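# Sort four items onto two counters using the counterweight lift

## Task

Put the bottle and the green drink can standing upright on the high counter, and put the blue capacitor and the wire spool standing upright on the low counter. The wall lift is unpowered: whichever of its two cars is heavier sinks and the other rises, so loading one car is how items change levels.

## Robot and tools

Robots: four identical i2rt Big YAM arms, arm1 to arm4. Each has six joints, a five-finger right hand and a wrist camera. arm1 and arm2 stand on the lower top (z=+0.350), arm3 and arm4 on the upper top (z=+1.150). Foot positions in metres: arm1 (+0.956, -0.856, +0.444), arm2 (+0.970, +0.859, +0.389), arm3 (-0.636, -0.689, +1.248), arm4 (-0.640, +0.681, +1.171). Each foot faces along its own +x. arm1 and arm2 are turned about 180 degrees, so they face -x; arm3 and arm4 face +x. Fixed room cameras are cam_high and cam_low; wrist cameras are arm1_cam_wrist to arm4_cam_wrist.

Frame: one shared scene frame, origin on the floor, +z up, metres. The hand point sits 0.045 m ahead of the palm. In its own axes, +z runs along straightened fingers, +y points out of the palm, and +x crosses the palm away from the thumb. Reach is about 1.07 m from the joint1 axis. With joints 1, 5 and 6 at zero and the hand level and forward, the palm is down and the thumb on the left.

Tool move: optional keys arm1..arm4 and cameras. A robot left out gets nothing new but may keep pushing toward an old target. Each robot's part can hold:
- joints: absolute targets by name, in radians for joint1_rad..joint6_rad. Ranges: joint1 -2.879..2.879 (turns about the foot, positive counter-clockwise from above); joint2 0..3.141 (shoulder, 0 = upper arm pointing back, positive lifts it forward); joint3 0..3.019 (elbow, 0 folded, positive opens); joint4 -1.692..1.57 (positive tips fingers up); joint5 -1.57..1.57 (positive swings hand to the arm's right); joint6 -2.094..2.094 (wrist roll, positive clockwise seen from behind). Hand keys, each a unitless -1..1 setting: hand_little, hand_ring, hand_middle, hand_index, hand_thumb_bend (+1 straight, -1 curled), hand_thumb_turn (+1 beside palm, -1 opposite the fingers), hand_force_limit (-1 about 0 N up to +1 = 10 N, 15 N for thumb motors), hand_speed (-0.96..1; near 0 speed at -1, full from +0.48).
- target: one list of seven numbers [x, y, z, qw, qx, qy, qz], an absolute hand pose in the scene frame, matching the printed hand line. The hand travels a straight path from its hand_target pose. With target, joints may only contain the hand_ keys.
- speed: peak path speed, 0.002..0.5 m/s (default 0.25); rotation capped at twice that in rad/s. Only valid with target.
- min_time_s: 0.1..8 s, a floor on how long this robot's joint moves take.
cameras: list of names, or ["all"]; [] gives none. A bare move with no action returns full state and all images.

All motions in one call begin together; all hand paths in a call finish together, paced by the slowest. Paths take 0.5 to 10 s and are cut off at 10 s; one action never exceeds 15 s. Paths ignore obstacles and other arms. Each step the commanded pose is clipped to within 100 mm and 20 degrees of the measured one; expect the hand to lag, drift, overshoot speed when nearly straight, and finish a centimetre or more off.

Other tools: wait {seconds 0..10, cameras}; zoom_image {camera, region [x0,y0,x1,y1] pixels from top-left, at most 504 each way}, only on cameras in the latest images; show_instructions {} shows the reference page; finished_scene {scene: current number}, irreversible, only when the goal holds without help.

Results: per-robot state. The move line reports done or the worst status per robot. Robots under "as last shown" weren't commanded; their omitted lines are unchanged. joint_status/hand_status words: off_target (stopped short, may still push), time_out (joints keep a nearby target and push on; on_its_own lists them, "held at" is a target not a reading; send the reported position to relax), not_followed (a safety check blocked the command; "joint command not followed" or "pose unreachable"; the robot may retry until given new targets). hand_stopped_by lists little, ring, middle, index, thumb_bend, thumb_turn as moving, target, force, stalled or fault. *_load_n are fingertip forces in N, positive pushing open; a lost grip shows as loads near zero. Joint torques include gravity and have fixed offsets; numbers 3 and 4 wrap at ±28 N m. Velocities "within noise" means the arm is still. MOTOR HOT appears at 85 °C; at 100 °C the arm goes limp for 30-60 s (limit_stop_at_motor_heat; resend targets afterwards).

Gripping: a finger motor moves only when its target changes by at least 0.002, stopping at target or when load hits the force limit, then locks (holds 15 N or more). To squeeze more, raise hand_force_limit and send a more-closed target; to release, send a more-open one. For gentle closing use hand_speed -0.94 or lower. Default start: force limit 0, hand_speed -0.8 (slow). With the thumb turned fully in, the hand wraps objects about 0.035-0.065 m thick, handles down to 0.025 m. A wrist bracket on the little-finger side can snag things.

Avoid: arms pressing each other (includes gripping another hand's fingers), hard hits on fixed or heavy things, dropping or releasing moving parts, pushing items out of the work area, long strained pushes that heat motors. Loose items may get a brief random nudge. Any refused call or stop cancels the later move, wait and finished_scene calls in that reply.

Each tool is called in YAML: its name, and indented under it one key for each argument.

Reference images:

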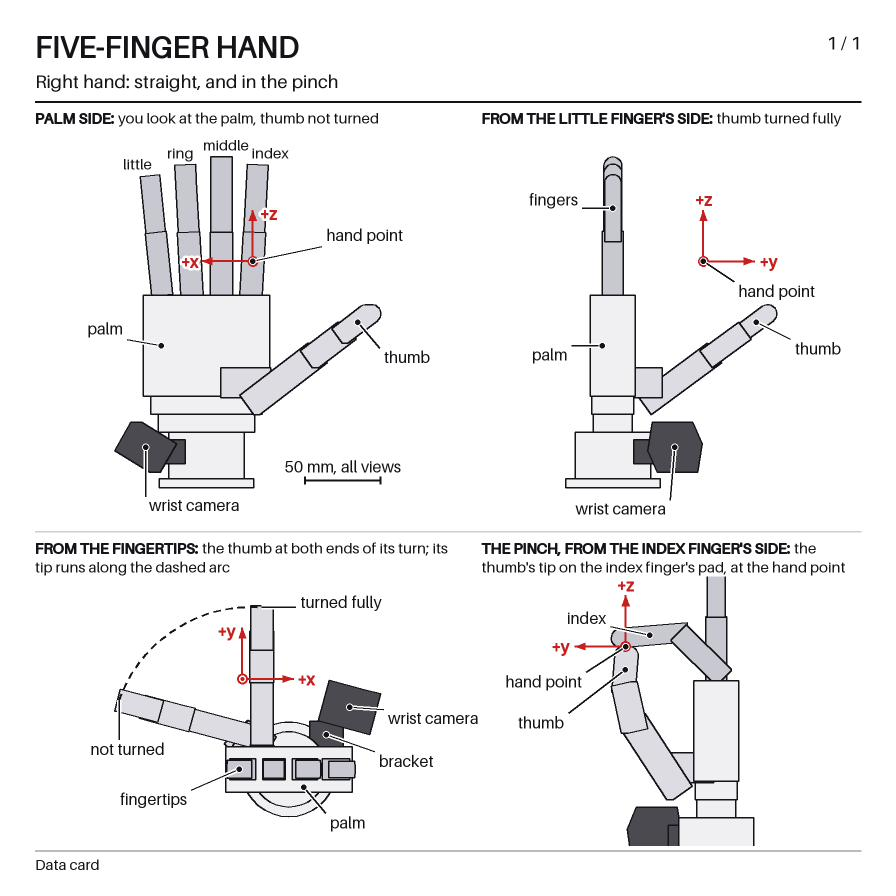

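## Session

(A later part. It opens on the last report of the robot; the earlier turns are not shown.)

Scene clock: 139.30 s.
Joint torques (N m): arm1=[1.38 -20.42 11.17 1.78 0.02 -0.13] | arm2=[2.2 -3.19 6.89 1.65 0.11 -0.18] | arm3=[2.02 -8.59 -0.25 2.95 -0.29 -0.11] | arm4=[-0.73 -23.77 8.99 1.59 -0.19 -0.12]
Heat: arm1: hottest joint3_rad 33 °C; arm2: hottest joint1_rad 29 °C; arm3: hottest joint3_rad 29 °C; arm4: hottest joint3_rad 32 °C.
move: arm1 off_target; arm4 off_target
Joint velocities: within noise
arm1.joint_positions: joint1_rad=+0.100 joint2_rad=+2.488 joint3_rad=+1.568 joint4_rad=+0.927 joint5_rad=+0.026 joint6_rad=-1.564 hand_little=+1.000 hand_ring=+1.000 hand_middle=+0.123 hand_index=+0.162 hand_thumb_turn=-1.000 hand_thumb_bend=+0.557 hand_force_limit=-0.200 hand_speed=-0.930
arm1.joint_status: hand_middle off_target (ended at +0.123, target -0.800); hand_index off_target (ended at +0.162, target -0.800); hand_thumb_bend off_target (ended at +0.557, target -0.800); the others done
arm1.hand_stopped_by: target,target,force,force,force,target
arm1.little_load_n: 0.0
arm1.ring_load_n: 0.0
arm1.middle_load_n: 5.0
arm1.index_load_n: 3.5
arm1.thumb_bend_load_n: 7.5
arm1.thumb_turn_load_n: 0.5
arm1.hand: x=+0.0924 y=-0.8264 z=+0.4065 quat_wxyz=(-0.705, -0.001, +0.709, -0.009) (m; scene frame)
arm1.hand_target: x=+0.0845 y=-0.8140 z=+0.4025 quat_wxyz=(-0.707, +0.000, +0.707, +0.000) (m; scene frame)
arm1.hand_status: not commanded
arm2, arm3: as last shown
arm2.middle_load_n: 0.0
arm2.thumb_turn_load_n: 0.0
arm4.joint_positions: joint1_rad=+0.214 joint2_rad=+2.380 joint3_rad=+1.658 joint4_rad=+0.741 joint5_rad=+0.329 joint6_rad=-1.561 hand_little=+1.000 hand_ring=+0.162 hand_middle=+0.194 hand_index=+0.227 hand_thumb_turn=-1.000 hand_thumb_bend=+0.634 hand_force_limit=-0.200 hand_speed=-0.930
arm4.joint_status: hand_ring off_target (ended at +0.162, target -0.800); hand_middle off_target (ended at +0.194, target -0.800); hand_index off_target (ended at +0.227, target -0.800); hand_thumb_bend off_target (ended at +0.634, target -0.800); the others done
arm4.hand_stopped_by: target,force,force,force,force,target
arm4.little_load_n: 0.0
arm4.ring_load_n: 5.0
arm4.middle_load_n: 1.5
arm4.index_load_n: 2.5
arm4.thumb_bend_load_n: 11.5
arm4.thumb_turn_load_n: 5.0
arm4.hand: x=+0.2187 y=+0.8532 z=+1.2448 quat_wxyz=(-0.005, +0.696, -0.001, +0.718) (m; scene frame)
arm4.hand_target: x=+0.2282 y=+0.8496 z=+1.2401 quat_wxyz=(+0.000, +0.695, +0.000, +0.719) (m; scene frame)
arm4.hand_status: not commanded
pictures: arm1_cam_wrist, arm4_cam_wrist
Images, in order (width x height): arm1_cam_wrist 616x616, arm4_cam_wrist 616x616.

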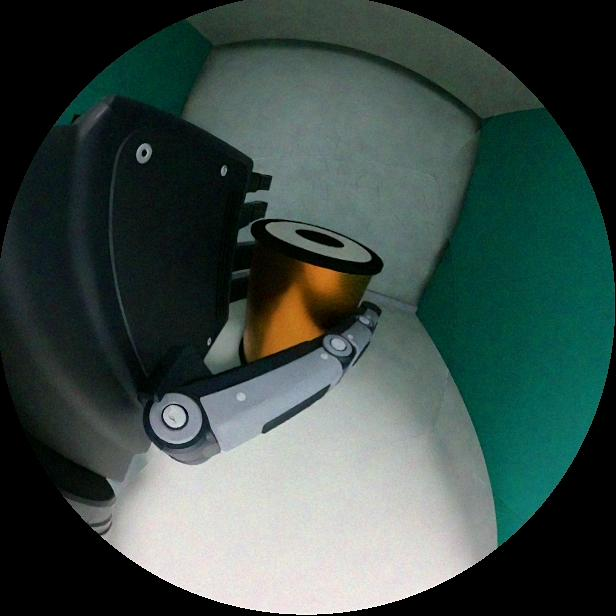

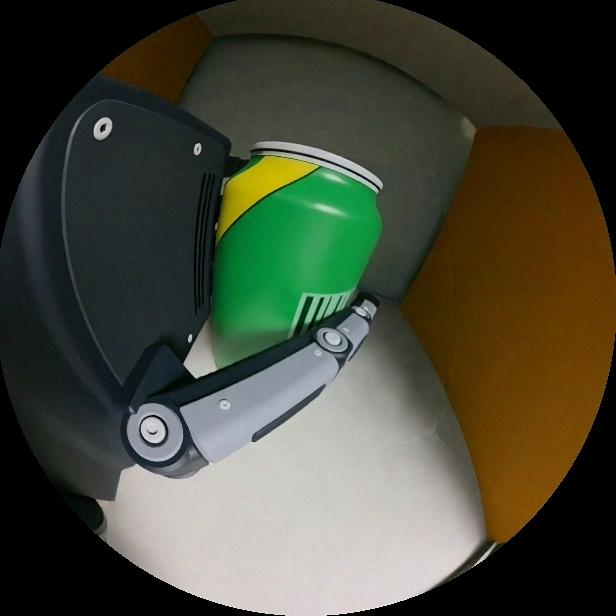

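move:
  arm4: {"target":[0.225,0.850,1.31,0,0.669,0,0.743],"speed":0.1}
  arm1: {"joints":{"hand_force_limit":0.2,"hand_index":-0.82,"hand_middle":-0.82,"hand_thumb_bend":-0.82}}
  cameras: ["arm1_cam_wrist","arm4_cam_wrist"]

Scene clock: 141.00 s.
Joint torques (N m): arm1=[1.9 -20.07 10.92 1.88 0.05 -0.12] | arm2=[1.9 -3.14 6.86 1.59 0.06 -0.18] | arm3=[2.08 -8.59 -0.27 2.95 -0.29 -0.1] | arm4=[-0.79 -31.27 7.31 2.26 -0.11 -0.32]
Heat: arm1: hottest joint3_rad 33 °C; arm2: hottest joint1_rad 29 °C; arm3: hottest joint3_rad 29 °C; arm4: hottest joint3_rad 32 °C.
move: arm1 off_target; arm4 off_target
Joint velocities: within noise
arm1.joint_positions: joint1_rad=+0.100 joint2_rad=+2.488 joint3_rad=+1.569 joint4_rad=+0.927 joint5_rad=+0.026 joint6_rad=-1.564 hand_little=+1.000 hand_ring=+1.000 hand_middle=+0.112 hand_index=+0.145 hand_thumb_turn=-1.000 hand_thumb_bend=+0.558 hand_force_limit=+0.200 hand_speed=-0.930
arm1.joint_status: hand_middle off_target (ended at +0.112, target -0.820); hand_index off_target (ended at +0.145, target -0.820); hand_thumb_bend off_target (ended at +0.558, target -0.820); the others done
arm1.hand_stopped_by: target,target,force,force,force,target
arm1.little_load_n: 0.0
arm1.ring_load_n: 0.0
arm1.middle_load_n: 6.0
arm1.index_load_n: 7.0
arm1.thumb_bend_load_n: 11.0
arm1.thumb_turn_load_n: 0.0
arm1.hand: x=+0.0921 y=-0.8265 z=+0.4064 quat_wxyz=(-0.705, -0.001, +0.709, -0.010) (m; scene frame)
arm1.hand_target: x=+0.0845 y=-0.8140 z=+0.4024 quat_wxyz=(-0.707, +0.000, +0.707, +0.000) (m; scene frame)
arm1.hand_status: not commanded
arm2, arm3: as last shown
arm2.ring_load_n: -0.5
arm3.index_load_n: -0.5
arm3.thumb_turn_load_n: 0.0
arm4.joint_positions: joint1_rad=+0.214 joint2_rad=+2.373 joint3_rad=+1.658 joint4_rad=+0.733 joint5_rad=+0.329 joint6_rad=-1.568 hand_little=+1.000 hand_ring=+0.162 hand_middle=+0.194 hand_index=+0.227 hand_thumb_turn=-1.000 hand_thumb_bend=+0.634 hand_force_limit=-0.200 hand_speed=-0.930
arm4.joint_status: not commanded
arm4.hand_stopped_by: target,force,force,force,force,target
arm4.little_load_n: 0.0
arm4.ring_load_n: 4.5
arm4.middle_load_n: 1.5
arm4.index_load_n: 2.5
arm4.thumb_bend_load_n: 11.5
arm4.thumb_turn_load_n: 6.0
arm4.hand: x=+0.2189 y=+0.8531 z=+1.2492 quat_wxyz=(-0.002, +0.696, +0.002, +0.718) (m; scene frame)
arm4.hand_target: x=+0.2243 y=+0.8495 z=+1.3091 quat_wxyz=(+0.000, +0.669, +0.000, +0.743) (m; scene frame)
arm4.hand_status: off_target (0.061 m and 4.2 deg from the pose sent, 0.066 m and 4.2 deg at the start)
pictures: arm1_cam_wrist, arm4_cam_wrist
Images, in order (width x height): arm1_cam_wrist 616x616, arm4_cam_wrist 616x616.

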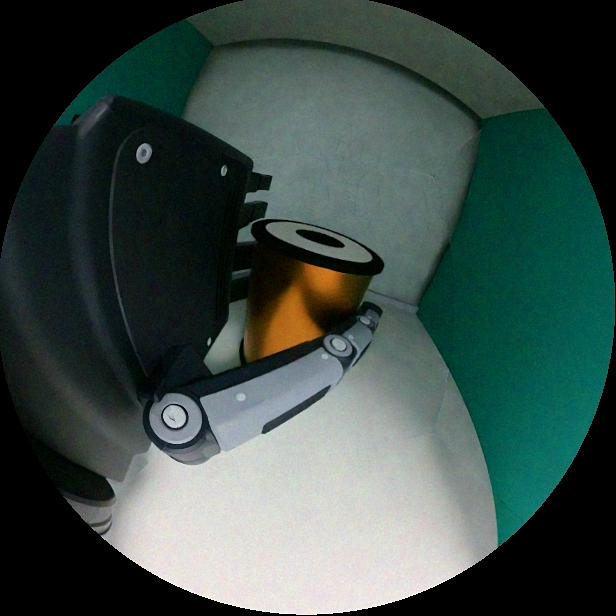

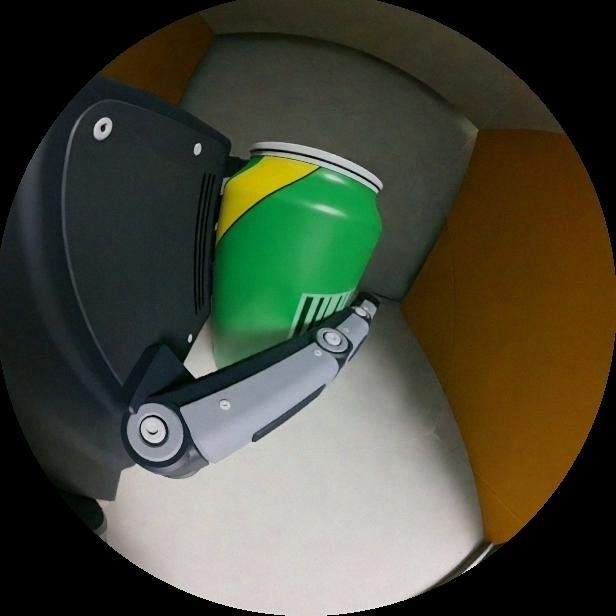

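move:
  arm4: {"target":[0.225,0.850,1.345,0,0.6494,0,0.7604],"speed":0.08}
  cameras: ["arm4_cam_wrist"]

Scene clock: 142.33 s.
Joint torques (N m): arm1=[2.08 -20.78 10.92 1.74 0.03 -0.13] | arm2=[2.78 -3.14 6.72 1.61 0.06 -0.19] | arm3=[2.02 -8.59 -0.28 2.95 -0.3 -0.11] | arm4=[-0.67 -31.09 7.92 3.18 -0.17 -0.34]
Heat: arm1: hottest joint3_rad 33 °C; arm2: hottest joint1_rad 29 °C; arm3: hottest joint3_rad 29 °C; arm4: hottest joint3_rad 32 °C.
move: arm4 off_target
Joint velocities: within noise
arm1: as last shown
arm1.middle_load_n: 5.5
arm1.thumb_bend_load_n: 10.5
arm1.thumb_turn_load_n: -0.5
arm2.joint_positions: joint1_rad=+0.150 joint2_rad=+0.936 joint3_rad=+0.263 joint4_rad=+0.707 joint5_rad=+0.246 joint6_rad=-1.573 hand_little=+1.000 hand_ring=+1.000 hand_middle=+1.000 hand_index=+1.000 hand_thumb_turn=-1.000 hand_thumb_bend=+1.000 hand_force_limit=-0.200 hand_speed=-0.700
arm2.joint_status: not commanded
arm2.hand_stopped_by: target,target,target,target,target,target
arm2.little_load_n: 0.0
arm2.ring_load_n: 0.0
arm2.middle_load_n: 0.0
arm2.index_load_n: 0.0
arm2.thumb_bend_load_n: 0.0
arm2.thumb_turn_load_n: 0.0
arm2.hand: x=+0.5566 y=+0.8686 z=+0.6044 quat_wxyz=(+0.718, -0.005, -0.696, -0.001) (m; scene frame)
arm2.hand_target: x=+0.5599 y=+0.8651 z=+0.6001 quat_wxyz=(+0.714, +0.000, -0.700, +0.000) (m; scene frame)
arm2.hand_status: not commanded
arm3.joint_positions: joint1_rad=-0.518 joint2_rad=+1.979 joint3_rad=+0.139 joint4_rad=+1.547 joint5_rad=-0.616 joint6_rad=-1.666 hand_little=+1.000 hand_ring=+1.000 hand_middle=+1.000 hand_index=+1.000 hand_thumb_turn=-1.000 hand_thumb_bend=+1.000 hand_force_limit=+0.200 hand_speed=+0.200
arm3.joint_status: not commanded
arm3.hand_stopped_by: target,target,target,target,target,target
arm3.little_load_n: 0.0
arm3.ring_load_n: 0.0
arm3.middle_load_n: 0.0
arm3.index_load_n: 0.0
arm3.thumb_bend_load_n: 0.0
arm3.thumb_turn_load_n: 0.0
arm3.hand: x=-0.2812 y=-0.8462 z=+1.2293 quat_wxyz=(-0.043, +0.786, -0.005, +0.616) (m; scene frame)
arm3.hand_target: x=-0.2798 y=-0.8501 z=+1.2404 quat_wxyz=(-0.030, +0.778, +0.005, +0.628) (m; scene frame)
arm3.hand_status: not commanded
arm4.joint_positions: joint1_rad=+0.214 joint2_rad=+2.340 joint3_rad=+1.652 joint4_rad=+0.733 joint5_rad=+0.329 joint6_rad=-1.583 hand_little=+1.000 hand_ring=+0.162 hand_middle=+0.194 hand_index=+0.227 hand_thumb_turn=-1.000 hand_thumb_bend=+0.634 hand_force_limit=-0.200 hand_speed=-0.930
arm4.joint_status: not commanded
arm4.hand_stopped_by: target,force,force,force,force,target
arm4.little_load_n: 0.0
arm4.ring_load_n: 4.5
arm4.middle_load_n: 1.5
arm4.index_load_n: 3.0
arm4.thumb_bend_load_n: 11.5
arm4.thumb_turn_load_n: 6.0
arm4.hand: x=+0.2185 y=+0.8529 z=+1.2749 quat_wxyz=(+0.000, +0.687, +0.004, +0.727) (m; scene frame)
arm4.hand_target: x=+0.2234 y=+0.8492 z=+1.3439 quat_wxyz=(+0.001, +0.649, -0.001, +0.760) (m; scene frame)
arm4.hand_status: off_target (0.070 m and 5.8 deg from the pose sent, 0.096 m and 7.2 deg at the start)
pictures: arm4_cam_wrist
Images, in order (width x height): arm4_cam_wrist 616x616.

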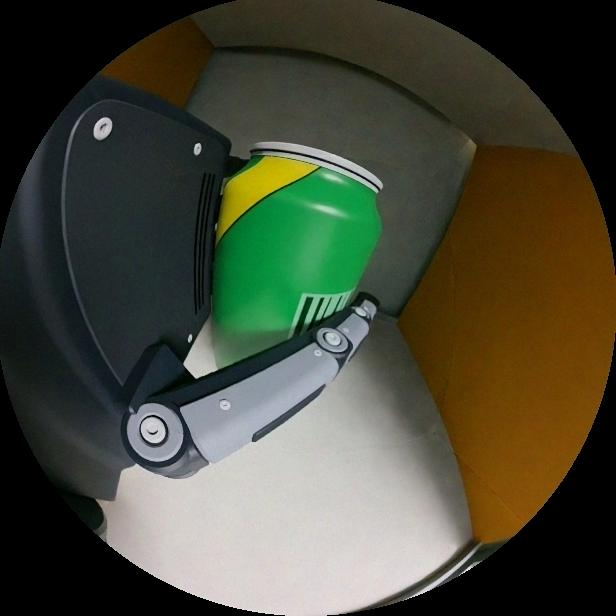

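move:
  arm4: {"target":[-0.15,0.80,1.34,0,0.669,0,0.743],"speed":0.2}

move:
  arm4: {"target":[-0.286,0.36,1.33,0.2844,0.6182,-0.2561,0.6866],"speed":0.25}
  cameras: ["arm4_cam_wrist","cam_high","cam_low"]

Scene clock: 145.77 s.
Joint torques (N m): arm1=[1.73 -20.66 11.08 1.76 0.03 -0.14] | arm2=[2.02 -2.9 6.76 1.55 0.14 -0.15] | arm3=[2.08 -8.53 -0.28 2.92 -0.29 -0.11] | arm4=[0.67 -14.97 4.72 3.36 0.04 -0.35]
Heat: arm1: hottest joint3_rad 33 °C; arm2: hottest joint1_rad 29 °C; arm3: hottest joint3_rad 29 °C; arm4: hottest joint3_rad 32 °C.
move: arm4 off_target
Joint velocities: within noise
arm1, arm2, arm3: as last shown
arm2.thumb_turn_load_n: 0.5
arm4.joint_positions: joint1_rad=+0.410 joint2_rad=+1.625 joint3_rad=+0.483 joint4_rad=+1.166 joint5_rad=+0.537 joint6_rad=-1.587 hand_little=+1.000 hand_ring=+0.162 hand_middle=+0.194 hand_index=+0.227 hand_thumb_turn=-1.000 hand_thumb_bend=+0.634 hand_force_limit=-0.200 hand_speed=-0.930
arm4.joint_status: not commanded
arm4.hand_stopped_by: target,force,force,force,force,target
arm4.little_load_n: 0.0
arm4.ring_load_n: 4.5
arm4.middle_load_n: 1.5
arm4.index_load_n: 2.5
arm4.thumb_bend_load_n: 11.5
arm4.thumb_turn_load_n: 6.0
arm4.hand: x=-0.1515 y=+0.7936 z=+1.3096 quat_wxyz=(+0.007, +0.695, +0.002, +0.719) (m; scene frame)
arm4.hand_target: x=-0.1502 y=+0.7994 z=+1.3393 quat_wxyz=(+0.000, +0.669, -0.001, +0.743) (m; scene frame)
arm4.hand_status: off_target (0.031 m and 4.1 deg from the pose sent, 0.378 m and 2.8 deg at the start)
pictures: none

Scene clock: 148.37 s.
Joint torques (N m): arm1=[1.61 -20.6 10.95 1.69 0.04 -0.15] | arm2=[2.32 -2.73 6.82 1.61 0.08 -0.19] | arm3=[2.02 -8.47 -0.28 2.92 -0.29 -0.11] | arm4=[-0.44 -9.64 6.65 3.19 -0.2 -0.16]
Heat: arm1: hottest joint3_rad 33 °C; arm2: hottest joint1_rad 29 °C; arm3: hottest joint3_rad 29 °C; arm4: hottest joint3_rad 32 °C.
move: arm4 off_target
Joint velocities: within noise
arm1, arm2, arm3: as last shown
arm1.thumb_turn_load_n: 0.0
arm2.thumb_turn_load_n: 0.0
arm3.little_load_n: -0.5
arm4.joint_positions: joint1_rad=-0.607 joint2_rad=+1.536 joint3_rad=+0.309 joint4_rad=+1.247 joint5_rad=+0.292 joint6_rad=-1.591 hand_little=+1.000 hand_ring=+0.162 hand_middle=+0.194 hand_index=+0.227 hand_thumb_turn=-1.000 hand_thumb_bend=+0.634 hand_force_limit=-0.200 hand_speed=-0.930
arm4.joint_status: not commanded
arm4.hand_stopped_by: target,force,force,force,force,target
arm4.little_load_n: 0.0
arm4.ring_load_n: 4.5
arm4.middle_load_n: 1.5
arm4.index_load_n: 2.5
arm4.thumb_bend_load_n: 11.5
arm4.thumb_turn_load_n: 5.5
arm4.hand: x=-0.2994 y=+0.3710 z=+1.3050 quat_wxyz=(+0.277, +0.644, -0.260, +0.664) (m; scene frame)
arm4.hand_target: x=-0.2872 y=+0.3610 z=+1.3302 quat_wxyz=(+0.284, +0.618, -0.256, +0.686) (m; scene frame)
arm4.hand_status: off_target (0.030 m and 4.1 deg from the pose sent, 0.454 m and 44.7 deg at the start)
pictures: arm4_cam_wrist, cam_high, cam_low
Images, in order (width x height): arm4_cam_wrist 616x616, cam_high 672x504, cam_low 672x504.

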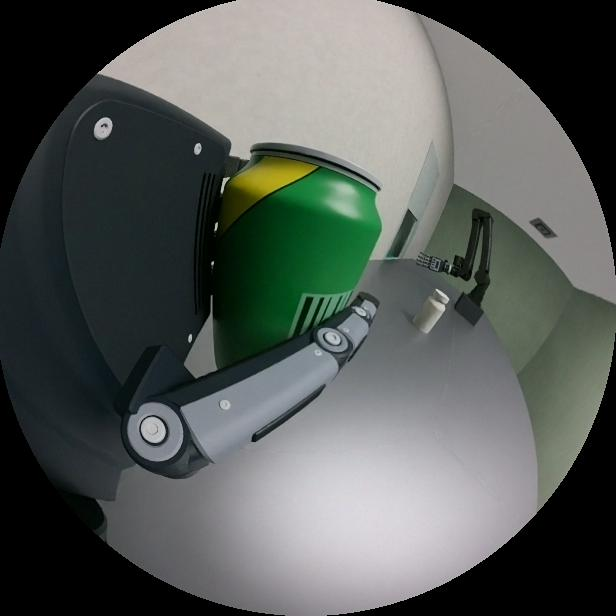

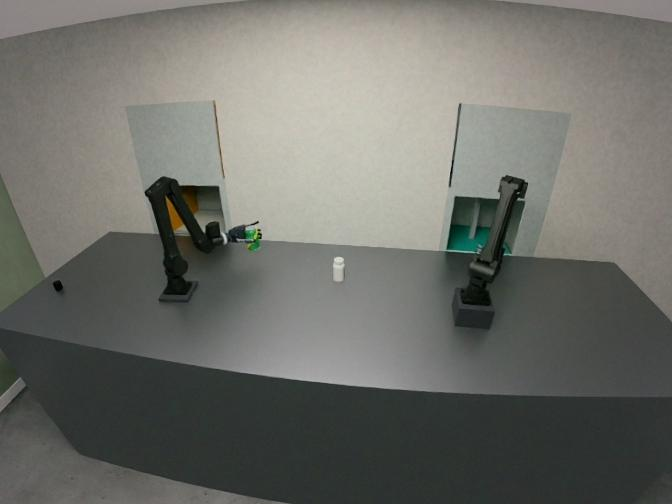

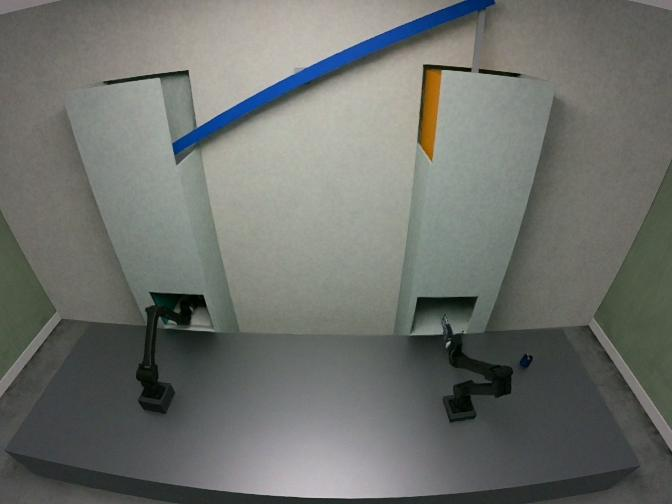

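move:
  arm4: {"target":[-0.29,0.365,1.26,0.2844,0.6182,-0.2561,0.6866],"speed":0.12}
  arm1: {"target":[0.08,-0.814,0.46,0.734,0,-0.679,0],"speed":0.1}
  cameras: ["arm4_cam_wrist","arm1_cam_wrist"]

Scene clock: 150.43 s.
Joint torques (N m): arm1=[1.9 -25.29 8.9 3.11 0.08 -0.19] | arm2=[1.67 -3.14 6.86 1.59 0.03 -0.18] | arm3=[2.02 -8.59 -0.29 2.93 -0.3 -0.11] | arm4=[0.21 -12.16 3.15 3.74 0 -0.15]
Heat: arm1: hottest joint3_rad 33 °C; arm2: hottest joint1_rad 29 °C; arm3: hottest joint3_rad 29 °C; arm4: hottest joint3_rad 32 °C.
move: arm1 off_target; arm4 off_target
Joint velocities: within noise
arm1.joint_positions: joint1_rad=+0.100 joint2_rad=+2.487 joint3_rad=+1.569 joint4_rad=+0.927 joint5_rad=+0.026 joint6_rad=-1.564 hand_little=+1.000 hand_ring=+1.000 hand_middle=+0.112 hand_index=+0.145 hand_thumb_turn=-1.000 hand_thumb_bend=+0.558 hand_force_limit=+0.200 hand_speed=-0.930
arm1.joint_status: not commanded
arm1.hand_stopped_by: target,target,force,force,force,target
arm1.little_load_n: 0.0
arm1.ring_load_n: 0.0
arm1.middle_load_n: 5.5
arm1.index_load_n: 7.5
arm1.thumb_bend_load_n: 11.0
arm1.thumb_turn_load_n: 0.0
arm1.hand: x=+0.0919 y=-0.8265 z=+0.4077 quat_wxyz=(-0.706, -0.001, +0.708, -0.010) (m; scene frame)
arm1.hand_target: x=+0.0810 y=-0.8140 z=+0.4594 quat_wxyz=(-0.734, +0.000, +0.679, +0.000) (m; scene frame)
arm1.hand_status: off_target (0.055 m and 4.8 deg from the pose sent, 0.056 m and 4.9 deg at the start)
arm2, arm3: as last shown
arm3.little_load_n: 0.0
arm3.thumb_turn_load_n: 0.5
arm4.joint_positions: joint1_rad=-0.607 joint2_rad=+1.862 joint3_rad=+0.317 joint4_rad=+1.547 joint5_rad=+0.299 joint6_rad=-1.582 hand_little=+1.000 hand_ring=+0.162 hand_middle=+0.194 hand_index=+0.227 hand_thumb_turn=-1.000 hand_thumb_bend=+0.634 hand_force_limit=-0.200 hand_speed=-0.930
arm4.joint_status: not commanded
arm4.hand_stopped_by: target,force,force,force,force,target
arm4.little_load_n: 0.0
arm4.ring_load_n: 4.5
arm4.middle_load_n: 2.0
arm4.index_load_n: 3.0
arm4.thumb_bend_load_n: 11.5
arm4.thumb_turn_load_n: 6.0
arm4.hand: x=-0.2999 y=+0.3701 z=+1.2400 quat_wxyz=(+0.276, +0.649, -0.266, +0.658) (m; scene frame)
arm4.hand_target: x=-0.2905 y=+0.3654 z=+1.2602 quat_wxyz=(+0.282, +0.624, -0.260, +0.681) (m; scene frame)
arm4.hand_status: off_target (0.023 m and 5.1 deg from the pose sent, 0.046 m and 4.1 deg at the start; a joint's target at an end of its range on 24 of 42 steps)
pictures: arm1_cam_wrist, arm4_cam_wrist
Images, in order (width x height): arm1_cam_wrist 616x616, arm4_cam_wrist 616x616.

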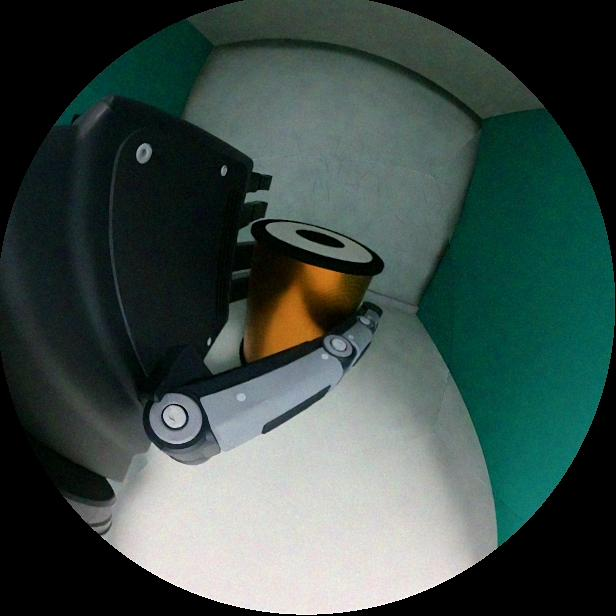

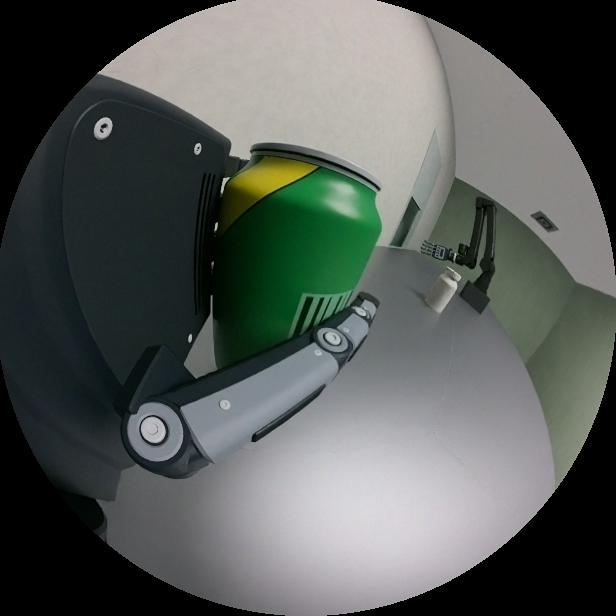

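move:
  arm4: {"target":[-0.262,0.313,1.245,0.2776,0.6360,-0.2634,0.6702],"speed":0.12}
  arm1: {"target":[0.08,-0.814,0.485,0.749,0,-0.6626,0],"speed":0.1}
  cameras: ["arm4_cam_wrist","arm1_cam_wrist"]

Scene clock: 153.27 s.
Joint torques (N m): arm1=[1.9 -27.05 8.36 4.08 0.08 -0.21] | arm2=[2.43 -3.08 6.83 1.55 0.07 -0.16] | arm3=[2.14 -8.59 -0.28 2.95 -0.29 -0.11] | arm4=[-0.56 -13.45 4.18 2.48 -0.19 -0.13]
Heat: arm1: hottest joint3_rad 33 °C; arm2: hottest joint1_rad 29 °C; arm3: hottest joint3_rad 29 °C; arm4: hottest joint3_rad 32 °C.
move: arm1 off_target; arm4 off_target
Joint velocities: within noise
arm1.joint_positions: joint1_rad=+0.100 joint2_rad=+2.486 joint3_rad=+1.569 joint4_rad=+0.932 joint5_rad=+0.026 joint6_rad=-1.564 hand_little=+1.000 hand_ring=+1.000 hand_middle=+0.112 hand_index=+0.145 hand_thumb_turn=-1.000 hand_thumb_bend=+0.559 hand_force_limit=+0.200 hand_speed=-0.930
arm1.joint_status: not commanded
arm1.hand_stopped_by: target,target,force,force,force,target
arm1.little_load_n: 0.0
arm1.ring_load_n: 0.0
arm1.middle_load_n: 5.0
arm1.index_load_n: 7.0
arm1.thumb_bend_load_n: 11.0
arm1.thumb_turn_load_n: 0.5
arm1.hand: x=+0.0915 y=-0.8265 z=+0.4101 quat_wxyz=(-0.708, -0.001, +0.706, -0.010) (m; scene frame)
arm1.hand_target: x=+0.0804 y=-0.8139 z=+0.4832 quat_wxyz=(-0.749, +0.000, +0.663, +0.001) (m; scene frame)
arm1.hand_status: off_target (0.077 m and 6.9 deg from the pose sent, 0.079 m and 7.3 deg at the start)
arm2, arm3: as last shown
arm2.thumb_turn_load_n: 0.5
arm4.joint_positions: joint1_rad=-0.696 joint2_rad=+1.913 joint3_rad=+0.449 joint4_rad=+1.457 joint5_rad=+0.204 joint6_rad=-1.572 hand_little=+1.000 hand_ring=+0.162 hand_middle=+0.194 hand_index=+0.227 hand_thumb_turn=-1.000 hand_thumb_bend=+0.634 hand_force_limit=-0.200 hand_speed=-0.930
arm4.joint_status: not commanded
arm4.hand_stopped_by: target,force,force,force,force,target
arm4.little_load_n: 0.0
arm4.ring_load_n: 4.5
arm4.middle_load_n: 1.5
arm4.index_load_n: 2.5
arm4.thumb_bend_load_n: 11.5
arm4.thumb_turn_load_n: 6.0
arm4.hand: x=-0.2707 y=+0.3233 z=+1.2309 quat_wxyz=(+0.270, +0.651, -0.268, +0.657) (m; scene frame)
arm4.hand_target: x=-0.2626 y=+0.3134 z=+1.2451 quat_wxyz=(+0.278, +0.636, -0.264, +0.670) (m; scene frame)
arm4.hand_status: off_target (0.020 m and 2.5 deg from the pose sent, 0.069 m and 2.1 deg at the start)
pictures: arm1_cam_wrist, arm4_cam_wrist
Images, in order (width x height): arm1_cam_wrist 616x616, arm4_cam_wrist 616x616.

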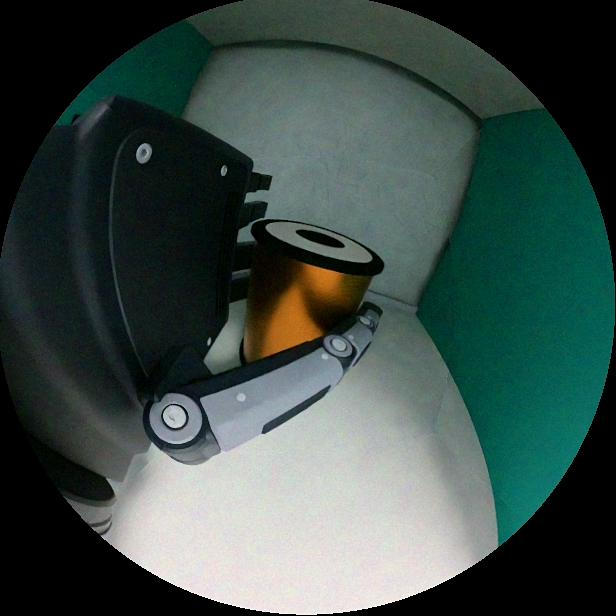

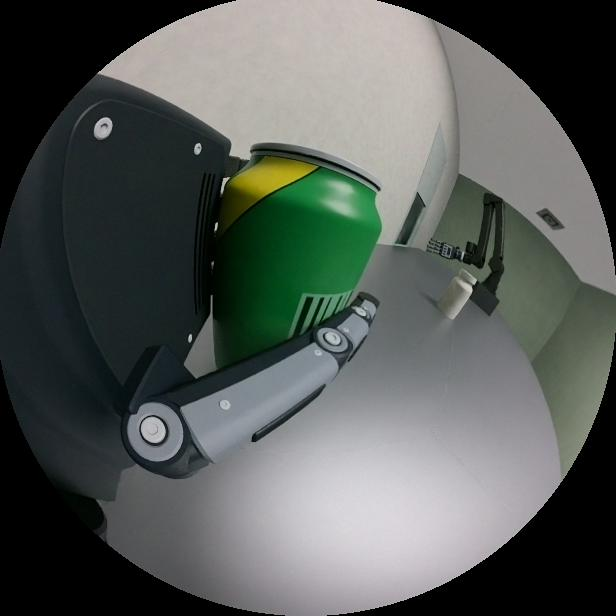

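move:
  arm4: {"target":[-0.262,0.313,1.228,0.2776,0.6360,-0.2634,0.6702],"speed":0.1}
  arm1: {"target":[0.08,-0.814,0.51,0.7604,0,-0.6494,0],"speed":0.1}
  cameras: ["arm4_cam_wrist","arm1_cam_wrist"]

Scene clock: 154.77 s.
Joint torques (N m): arm1=[2.02 -28.22 8.49 4.3 0.08 -0.23] | arm2=[1.85 -3.02 6.79 1.54 0.11 -0.17] | arm3=[2.08 -8.59 -0.28 2.93 -0.29 -0.11] | arm4=[-0.56 -12.34 3.3 3.03 -0.2 -0.13]
Heat: arm1: hottest joint3_rad 33 °C; arm2: hottest joint1_rad 29 °C; arm3: hottest joint3_rad 29 °C; arm4: hottest joint3_rad 32 °C.
move: arm1 off_target; arm4 done
Joint velocities: within noise
arm1.joint_positions: joint1_rad=+0.099 joint2_rad=+2.472 joint3_rad=+1.562 joint4_rad=+0.940 joint5_rad=+0.026 joint6_rad=-1.564 hand_little=+1.000 hand_ring=+1.000 hand_middle=+0.112 hand_index=+0.145 hand_thumb_turn=-1.000 hand_thumb_bend=+0.559 hand_force_limit=+0.200 hand_speed=-0.930
arm1.joint_status: not commanded
arm1.hand_stopped_by: target,target,force,force,force,target
arm1.little_load_n: 0.0
arm1.ring_load_n: 0.0
arm1.middle_load_n: 4.5
arm1.index_load_n: 6.5
arm1.thumb_bend_load_n: 11.5
arm1.thumb_turn_load_n: 0.5
arm1.hand: x=+0.0916 y=-0.8257 z=+0.4197 quat_wxyz=(-0.713, -0.001, +0.701, -0.010) (m; scene frame)
arm1.hand_target: x=+0.0803 y=-0.8140 z=+0.5072 quat_wxyz=(-0.760, +0.000, +0.650, +0.001) (m; scene frame)
arm1.hand_status: off_target (0.092 m and 8.1 deg from the pose sent, 0.101 m and 8.9 deg at the start)
arm2, arm3: as last shown
arm4.joint_positions: joint1_rad=-0.696 joint2_rad=+1.967 joint3_rad=+0.469 joint4_rad=+1.505 joint5_rad=+0.204 joint6_rad=-1.572 hand_little=+1.000 hand_ring=+0.162 hand_middle=+0.194 hand_index=+0.227 hand_thumb_turn=-1.000 hand_thumb_bend=+0.634 hand_force_limit=-0.200 hand_speed=-0.930
arm4.joint_status: not commanded
arm4.hand_stopped_by: target,force,force,force,force,target
arm4.little_load_n: 0.0
arm4.ring_load_n: 4.5
arm4.middle_load_n: 1.5
arm4.index_load_n: 2.5
arm4.thumb_bend_load_n: 11.5
arm4.thumb_turn_load_n: 3.5
arm4.hand: x=-0.2663 y=+0.3205 z=+1.2224 quat_wxyz=(+0.270, +0.646, -0.267, +0.662) (m; scene frame)
arm4.hand_target: x=-0.2624 y=+0.3132 z=+1.2279 quat_wxyz=(+0.278, +0.636, -0.264, +0.670) (m; scene frame)
arm4.hand_status: done (0.010 m and 1.8 deg from the pose sent, 0.014 m and 2.5 deg at the start)
pictures: arm1_cam_wrist, arm4_cam_wrist
Images, in order (width x height): arm1_cam_wrist 616x616, arm4_cam_wrist 616x616.

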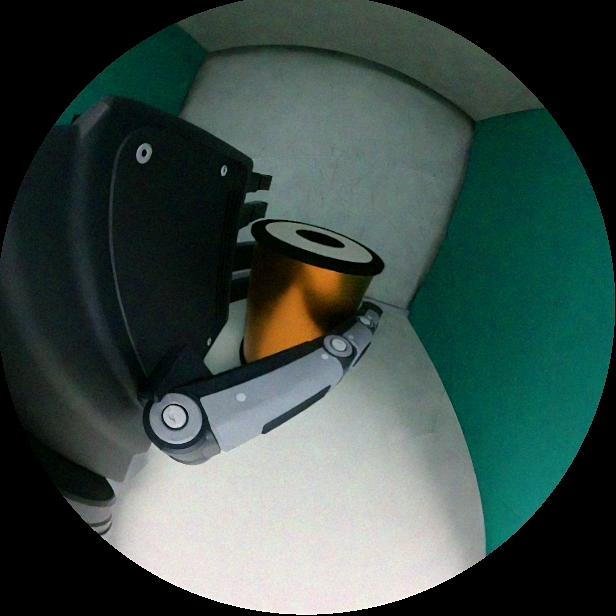

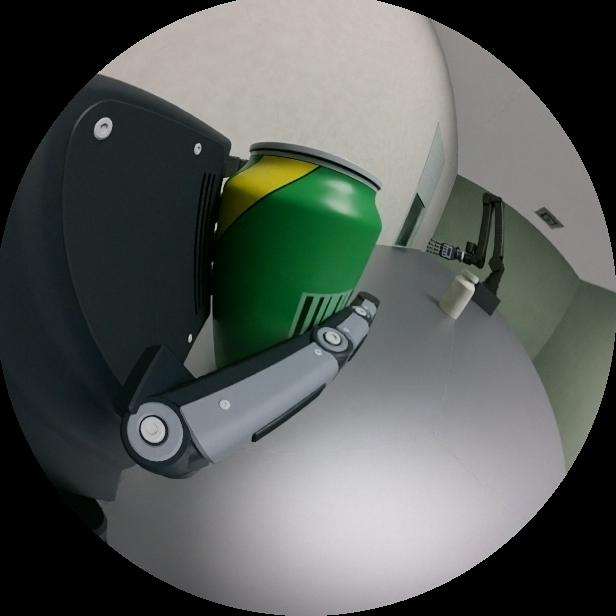

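move:
  arm4: {"target":[-0.262,0.313,1.212,0.2725,0.6446,-0.267,0.6614],"speed":0.06}
  arm1: {"target":[0.08,-0.814,0.522,0.7604,0,-0.6494,0],"speed":0.1}
  cameras: ["arm1_cam_wrist"]

Scene clock: 156.70 s.
Joint torques (N m): arm1=[2.02 -27.46 8.57 3.48 0.08 -0.2] | arm2=[1.79 -2.73 6.9 1.51 0.11 -0.19] | arm3=[2.02 -8.59 -0.28 2.95 -0.29 -0.11] | arm4=[-0.62 -11.16 2.86 2.3 -0.33 0.01]
Heat: arm1: hottest joint2_rad 33 °C; arm2: hottest joint1_rad 29 °C; arm3: hottest joint3_rad 29 °C; arm4: hottest joint3_rad 31 °C.
move: arm1 off_target; arm4 off_target
Joint velocities: within noise
arm1.joint_positions: joint1_rad=+0.099 joint2_rad=+2.445 joint3_rad=+1.554 joint4_rad=+0.940 joint5_rad=+0.026 joint6_rad=-1.564 hand_little=+1.000 hand_ring=+1.000 hand_middle=+0.112 hand_index=+0.145 hand_thumb_turn=-1.000 hand_thumb_bend=+0.559 hand_force_limit=+0.200 hand_speed=-0.930
arm1.joint_status: not commanded
arm1.hand_stopped_by: target,target,force,force,force,target
arm1.little_load_n: 0.0
arm1.ring_load_n: 0.0
arm1.middle_load_n: 5.0
arm1.index_load_n: 6.5
arm1.thumb_bend_load_n: 11.0
arm1.thumb_turn_load_n: 0.5
arm1.hand: x=+0.0902 y=-0.8257 z=+0.4386 quat_wxyz=(-0.720, +0.000, +0.694, -0.010) (m; scene frame)
arm1.hand_target: x=+0.0804 y=-0.8140 z=+0.5199 quat_wxyz=(-0.760, +0.000, +0.649, +0.001) (m; scene frame)
arm1.hand_status: off_target (0.085 m and 7.0 deg from the pose sent, 0.104 m and 8.1 deg at the start; pose on its path clipped on 3 of 45 steps)
arm2, arm3: as last shown
arm4.joint_positions: joint1_rad=-0.696 joint2_rad=+1.986 joint3_rad=+0.481 joint4_rad=+1.523 joint5_rad=+0.203 joint6_rad=-1.577 hand_little=+1.000 hand_ring=+0.162 hand_middle=+0.194 hand_index=+0.227 hand_thumb_turn=-1.000 hand_thumb_bend=+0.634 hand_force_limit=-0.200 hand_speed=-0.930
arm4.joint_status: not commanded
arm4.hand_stopped_by: target,force,force,force,force,target
arm4.little_load_n: 0.0
arm4.ring_load_n: 5.0
arm4.middle_load_n: 0.0
arm4.index_load_n: 2.0
arm4.thumb_bend_load_n: 12.5
arm4.thumb_turn_load_n: 0.5
arm4.hand: x=-0.2631 y=+0.3184 z=+1.2214 quat_wxyz=(+0.273, +0.643, -0.264, +0.665) (m; scene frame)
arm4.hand_target: x=-0.2623 y=+0.3132 z=+1.2121 quat_wxyz=(+0.273, +0.645, -0.267, +0.662) (m; scene frame)
arm4.hand_status: off_target (0.011 m and 0.5 deg from the pose sent, 0.014 m and 0.3 deg at the start)
pictures: arm1_cam_wrist
Images, in order (width x height): arm1_cam_wrist 616x616.

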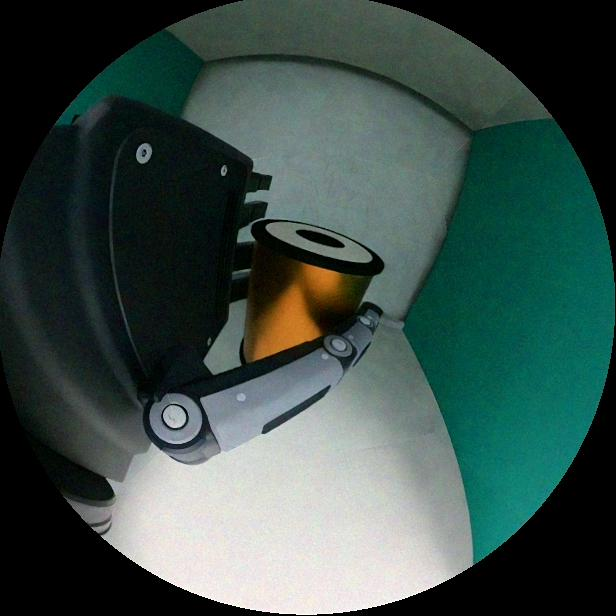

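move:
  arm4: {"target":[-0.262,0.314,1.222,0.2725,0.6446,-0.267,0.6614],"speed":0.06,"joints":{"hand_speed":-0.5,"hand_index":1,"hand_middle":1,"hand_ring":1,"hand_thumb_bend":1}}
  arm1: {"target":[0.42,-0.80,0.51,0.743,0,-0.669,0],"speed":0.2}
  cameras: ["arm1_cam_wrist","arm4_cam_wrist"]

Scene clock: 160.53 s.
Joint torques (N m): arm1=[1.55 -15.68 2.37 4.22 -0.14 -0.16] | arm2=[1.55 -2.73 6.82 1.65 0.05 -0.19] | arm3=[1.96 -8.64 -0.25 2.95 -0.3 -0.11] | arm4=[-0.38 -15.21 2.25 1.66 -0.12 0.03]
Heat: arm1: hottest joint2_rad 33 °C; arm2: hottest joint1_rad 29 °C; arm3: hottest joint3_rad 29 °C; arm4: hottest joint3_rad 31 °C.
move: arm1 off_target; arm4 done
Joint velocities: within noise
arm1.joint_positions: joint1_rad=+0.087 joint2_rad=+2.016 joint3_rad=+0.482 joint4_rad=+1.538 joint5_rad=+0.019 joint6_rad=-1.564 hand_little=+1.000 hand_ring=+1.000 hand_middle=+0.112 hand_index=+0.145 hand_thumb_turn=-1.000 hand_thumb_bend=+0.559 hand_force_limit=+0.200 hand_speed=-0.930
arm1.joint_status: not commanded
arm1.hand_stopped_by: target,target,force,force,force,target
arm1.little_load_n: 0.0
arm1.ring_load_n: 0.0
arm1.middle_load_n: 5.0
arm1.index_load_n: 6.5
arm1.thumb_bend_load_n: 11.0
arm1.thumb_turn_load_n: 0.5
arm1.hand: x=+0.4267 y=-0.8068 z=+0.4679 quat_wxyz=(-0.704, +0.001, +0.710, -0.007) (m; scene frame)
arm1.hand_target: x=+0.4208 y=-0.7999 z=+0.5089 quat_wxyz=(-0.740, +0.001, +0.673, +0.001) (m; scene frame)
arm1.hand_status: off_target (0.043 m and 6.6 deg from the pose sent, 0.338 m and 4.1 deg at the start; pose on its path clipped on 8 of 77 steps; a joint's target at an end of its range on 26 of 77 steps)
arm2, arm3: as last shown
arm2.thumb_turn_load_n: 0.0
arm4.joint_positions: joint1_rad=-0.696 joint2_rad=+1.991 joint3_rad=+0.482 joint4_rad=+1.505 joint5_rad=+0.201 joint6_rad=-1.577 hand_little=+1.000 hand_ring=+1.000 hand_middle=+1.000 hand_index=+1.000 hand_thumb_turn=-1.000 hand_thumb_bend=+1.000 hand_force_limit=-0.200 hand_speed=-0.500
arm4.joint_status: all done
arm4.hand_stopped_by: target,target,target,target,target,target
arm4.little_load_n: 0.0
arm4.ring_load_n: 0.0
arm4.middle_load_n: 0.0
arm4.index_load_n: 0.0
arm4.thumb_bend_load_n: 0.0
arm4.thumb_turn_load_n: 0.0
arm4.hand: x=-0.2632 y=+0.3187 z=+1.2145 quat_wxyz=(+0.270, +0.651, -0.265, +0.658) (m; scene frame)
arm4.hand_target: x=-0.2621 y=+0.3140 z=+1.2219 quat_wxyz=(+0.273, +0.645, -0.267, +0.662) (m; scene frame)
arm4.hand_status: done (0.009 m and 0.9 deg from the pose sent, 0.005 m and 0.5 deg at the start)
pictures: arm1_cam_wrist, arm4_cam_wrist
Images, in order (width x height): arm1_cam_wrist 616x616, arm4_cam_wrist 616x616.

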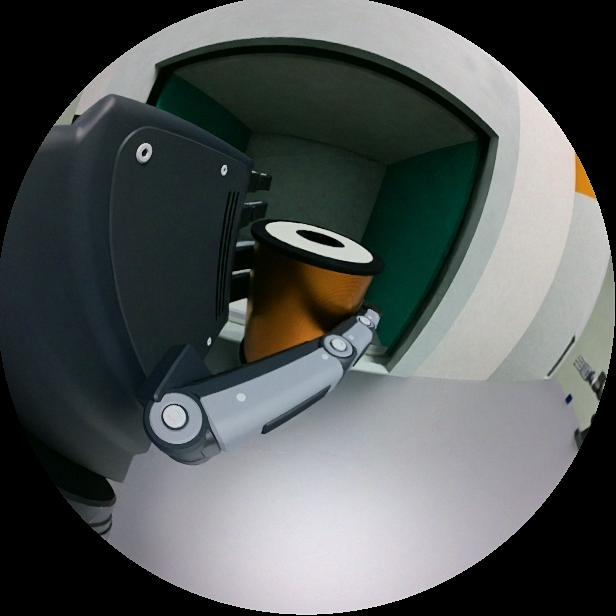

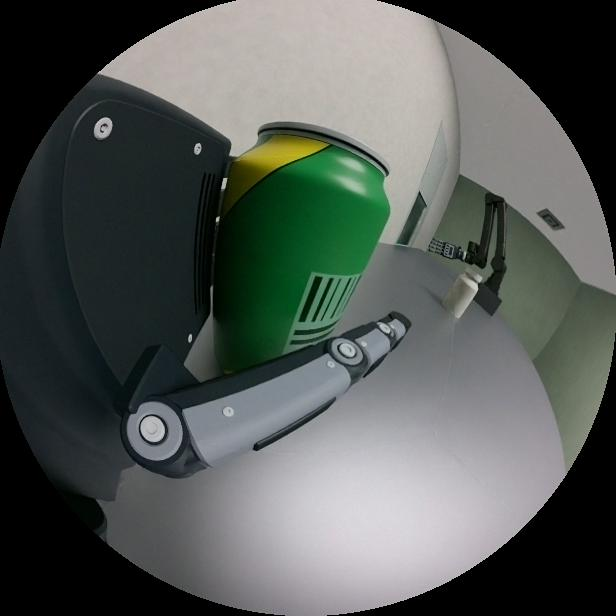

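move:
  arm4: {"target":[-0.300,0.366,1.23,0.2725,0.6446,-0.267,0.6614],"speed":0.1}

move:
  arm4: {"target":[-0.37,0.45,1.33,0.2706,0.6533,-0.2706,0.6533],"speed":0.2}
  arm1: {"target":[0.518,-0.418,0.51,-0.6811,0.2585,0.6241,0.2821],"speed":0.25}
  cameras: ["arm1_cam_wrist","arm4_cam_wrist","cam_high"]

Scene clock: 162.57 s.
Joint torques (N m): arm1=[1.67 -15.91 2.39 4.22 -0.14 -0.12] | arm2=[2.02 -2.78 6.78 1.66 0.09 -0.18] | arm3=[2.02 -8.59 -0.29 2.95 -0.29 -0.11] | arm4=[0.85 -13.16 0.85 2.8 -0.01 0.05]
Heat: arm1: hottest joint2_rad 33 °C; arm2: hottest joint1_rad 29 °C; arm3: hottest joint3_rad 29 °C; arm4: hottest joint3_rad 31 °C.
move: arm4 off_target
Joint velocities: within noise
arm1: as last shown
arm1.middle_load_n: 4.5
arm2.joint_positions: joint1_rad=+0.150 joint2_rad=+0.936 joint3_rad=+0.263 joint4_rad=+0.707 joint5_rad=+0.246 joint6_rad=-1.573 hand_little=+1.000 hand_ring=+1.000 hand_middle=+1.000 hand_index=+1.000 hand_thumb_turn=-1.000 hand_thumb_bend=+1.000 hand_force_limit=-0.200 hand_speed=-0.700
arm2.joint_status: not commanded
arm2.hand_stopped_by: target,target,target,target,target,target
arm2.little_load_n: 0.0
arm2.ring_load_n: 0.0
arm2.middle_load_n: 0.0
arm2.index_load_n: 0.0
arm2.thumb_bend_load_n: 0.0
arm2.thumb_turn_load_n: 0.0
arm2.hand: x=+0.5566 y=+0.8686 z=+0.6044 quat_wxyz=(+0.718, -0.005, -0.696, -0.001) (m; scene frame)
arm2.hand_target: x=+0.5599 y=+0.8651 z=+0.6001 quat_wxyz=(+0.714, +0.000, -0.700, +0.000) (m; scene frame)
arm2.hand_status: not commanded
arm3.joint_positions: joint1_rad=-0.518 joint2_rad=+1.979 joint3_rad=+0.139 joint4_rad=+1.547 joint5_rad=-0.616 joint6_rad=-1.666 hand_little=+1.000 hand_ring=+1.000 hand_middle=+1.000 hand_index=+1.000 hand_thumb_turn=-1.000 hand_thumb_bend=+1.000 hand_force_limit=+0.200 hand_speed=+0.200
arm3.joint_status: not commanded
arm3.hand_stopped_by: target,target,target,target,target,target
arm3.little_load_n: 0.0
arm3.ring_load_n: 0.0
arm3.middle_load_n: 0.0
arm3.index_load_n: 0.0
arm3.thumb_bend_load_n: 0.0
arm3.thumb_turn_load_n: 0.5
arm3.hand: x=-0.2812 y=-0.8462 z=+1.2293 quat_wxyz=(-0.043, +0.786, -0.005, +0.616) (m; scene frame)
arm3.hand_target: x=-0.2798 y=-0.8501 z=+1.2404 quat_wxyz=(-0.030, +0.778, +0.005, +0.628) (m; scene frame)
arm3.hand_status: not commanded
arm4.joint_positions: joint1_rad=-0.632 joint2_rad=+1.926 joint3_rad=+0.331 joint4_rad=+1.569 joint5_rad=+0.280 joint6_rad=-1.577 hand_little=+1.000 hand_ring=+1.000 hand_middle=+1.000 hand_index=+1.000 hand_thumb_turn=-1.000 hand_thumb_bend=+1.000 hand_force_limit=-0.200 hand_speed=-0.500
arm4.joint_status: not commanded
arm4.hand_stopped_by: target,target,target,target,target,target
arm4.little_load_n: 0.0
arm4.ring_load_n: 0.0
arm4.middle_load_n: 0.0
arm4.index_load_n: 0.0
arm4.thumb_bend_load_n: 0.0
arm4.thumb_turn_load_n: 0.5
arm4.hand: x=-0.3027 y=+0.3625 z=+1.2212 quat_wxyz=(+0.274, +0.657, -0.271, +0.648) (m; scene frame)
arm4.hand_target: x=-0.2999 y=+0.3659 z=+1.2301 quat_wxyz=(+0.271, +0.648, -0.269, +0.659) (m; scene frame)
arm4.hand_status: off_target (0.010 m and 2.1 deg from the pose sent, 0.062 m and 0.9 deg at the start; a joint's target at an end of its range on 22 of 38 steps)
pictures: none

Scene clock: 165.23 s.
Joint torques (N m): arm1=[2.26 -15.33 8.58 2.76 0.02 -0.16] | arm2=[1.79 -2.67 6.83 1.59 0.05 -0.22] | arm3=[2.14 -8.59 -0.29 2.93 -0.3 -0.11] | arm4=[0.85 -4.37 6.05 1.51 -0.05 0.12]
Heat: arm1: hottest joint2_rad 33 °C; arm2: hottest joint1_rad 29 °C; arm3: hottest joint3_rad 29 °C; arm4: hottest joint3_rad 31 °C.
move: arm1 off_target; arm4 done
Joint velocities: within noise
arm1.joint_positions: joint1_rad=-0.583 joint2_rad=+2.022 joint3_rad=+0.668 joint4_rad=+1.369 joint5_rad=+0.141 joint6_rad=-1.563 hand_little=+1.000 hand_ring=+1.000 hand_middle=+0.112 hand_index=+0.145 hand_thumb_turn=-1.000 hand_thumb_bend=+0.559 hand_force_limit=+0.200 hand_speed=-0.930
arm1.joint_status: not commanded
arm1.hand_stopped_by: target,target,force,force,force,target
arm1.little_load_n: 0.0
arm1.ring_load_n: 0.0
arm1.middle_load_n: 5.0
arm1.index_load_n: 7.0
arm1.thumb_bend_load_n: 11.0
arm1.thumb_turn_load_n: 0.5
arm1.hand: x=+0.5362 y=-0.4340 z=+0.4780 quat_wxyz=(-0.655, +0.271, +0.652, +0.269) (m; scene frame)
arm1.hand_target: x=+0.5199 y=-0.4196 z=+0.5106 quat_wxyz=(-0.681, +0.259, +0.624, +0.282) (m; scene frame)
arm1.hand_status: off_target (0.040 m and 4.9 deg from the pose sent, 0.402 m and 45.8 deg at the start; a joint's target at an end of its range on 21 of 80 steps)
arm2, arm3: as last shown
arm4.joint_positions: joint1_rad=-0.415 joint2_rad=+0.996 joint3_rad=+0.094 joint4_rad=+0.876 joint5_rad=+0.499 joint6_rad=-1.576 hand_little=+1.000 hand_ring=+1.000 hand_middle=+1.000 hand_index=+1.000 hand_thumb_turn=-1.000 hand_thumb_bend=+1.000 hand_force_limit=-0.200 hand_speed=-0.500
arm4.joint_status: not commanded
arm4.hand_stopped_by: target,target,target,target,target,target
arm4.little_load_n: 0.0
arm4.ring_load_n: 0.0
arm4.middle_load_n: 0.0
arm4.index_load_n: 0.0
arm4.thumb_bend_load_n: 0.0
arm4.thumb_turn_load_n: 0.0
arm4.hand: x=-0.3742 y=+0.4478 z=+1.3258 quat_wxyz=(+0.277, +0.657, -0.270, +0.648) (m; scene frame)
arm4.hand_target: x=-0.3700 y=+0.4499 z=+1.3301 quat_wxyz=(+0.271, +0.653, -0.271, +0.653) (m; scene frame)
arm4.hand_status: done (0.006 m and 1.0 deg from the pose sent, 0.155 m and 0.9 deg at the start)
pictures: arm1_cam_wrist, arm4_cam_wrist, cam_high
Images, in order (width x height): arm1_cam_wrist 616x616, arm4_cam_wrist 616x616, cam_high 672x504.

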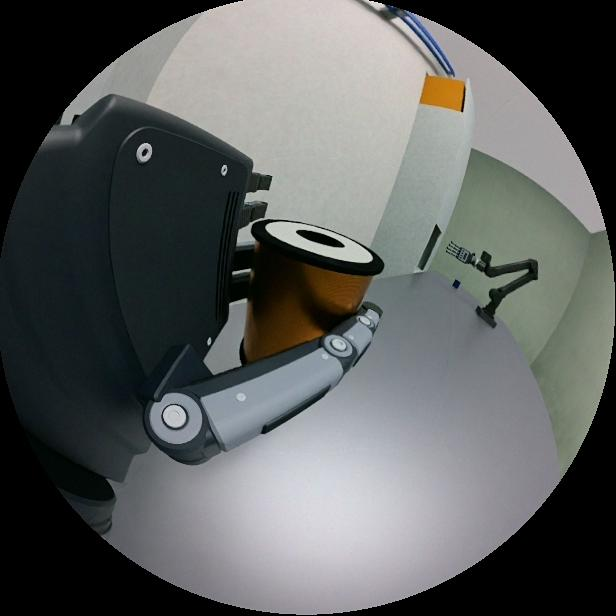

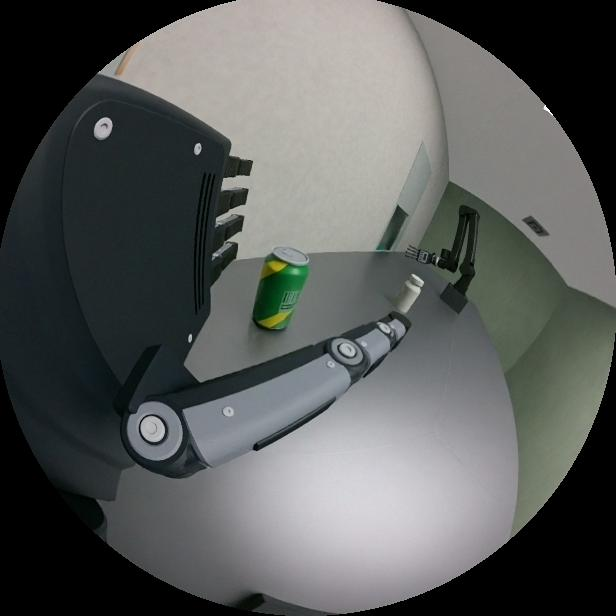

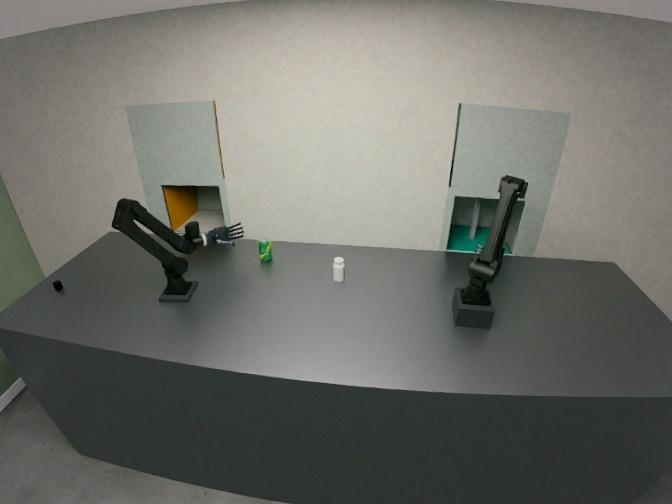

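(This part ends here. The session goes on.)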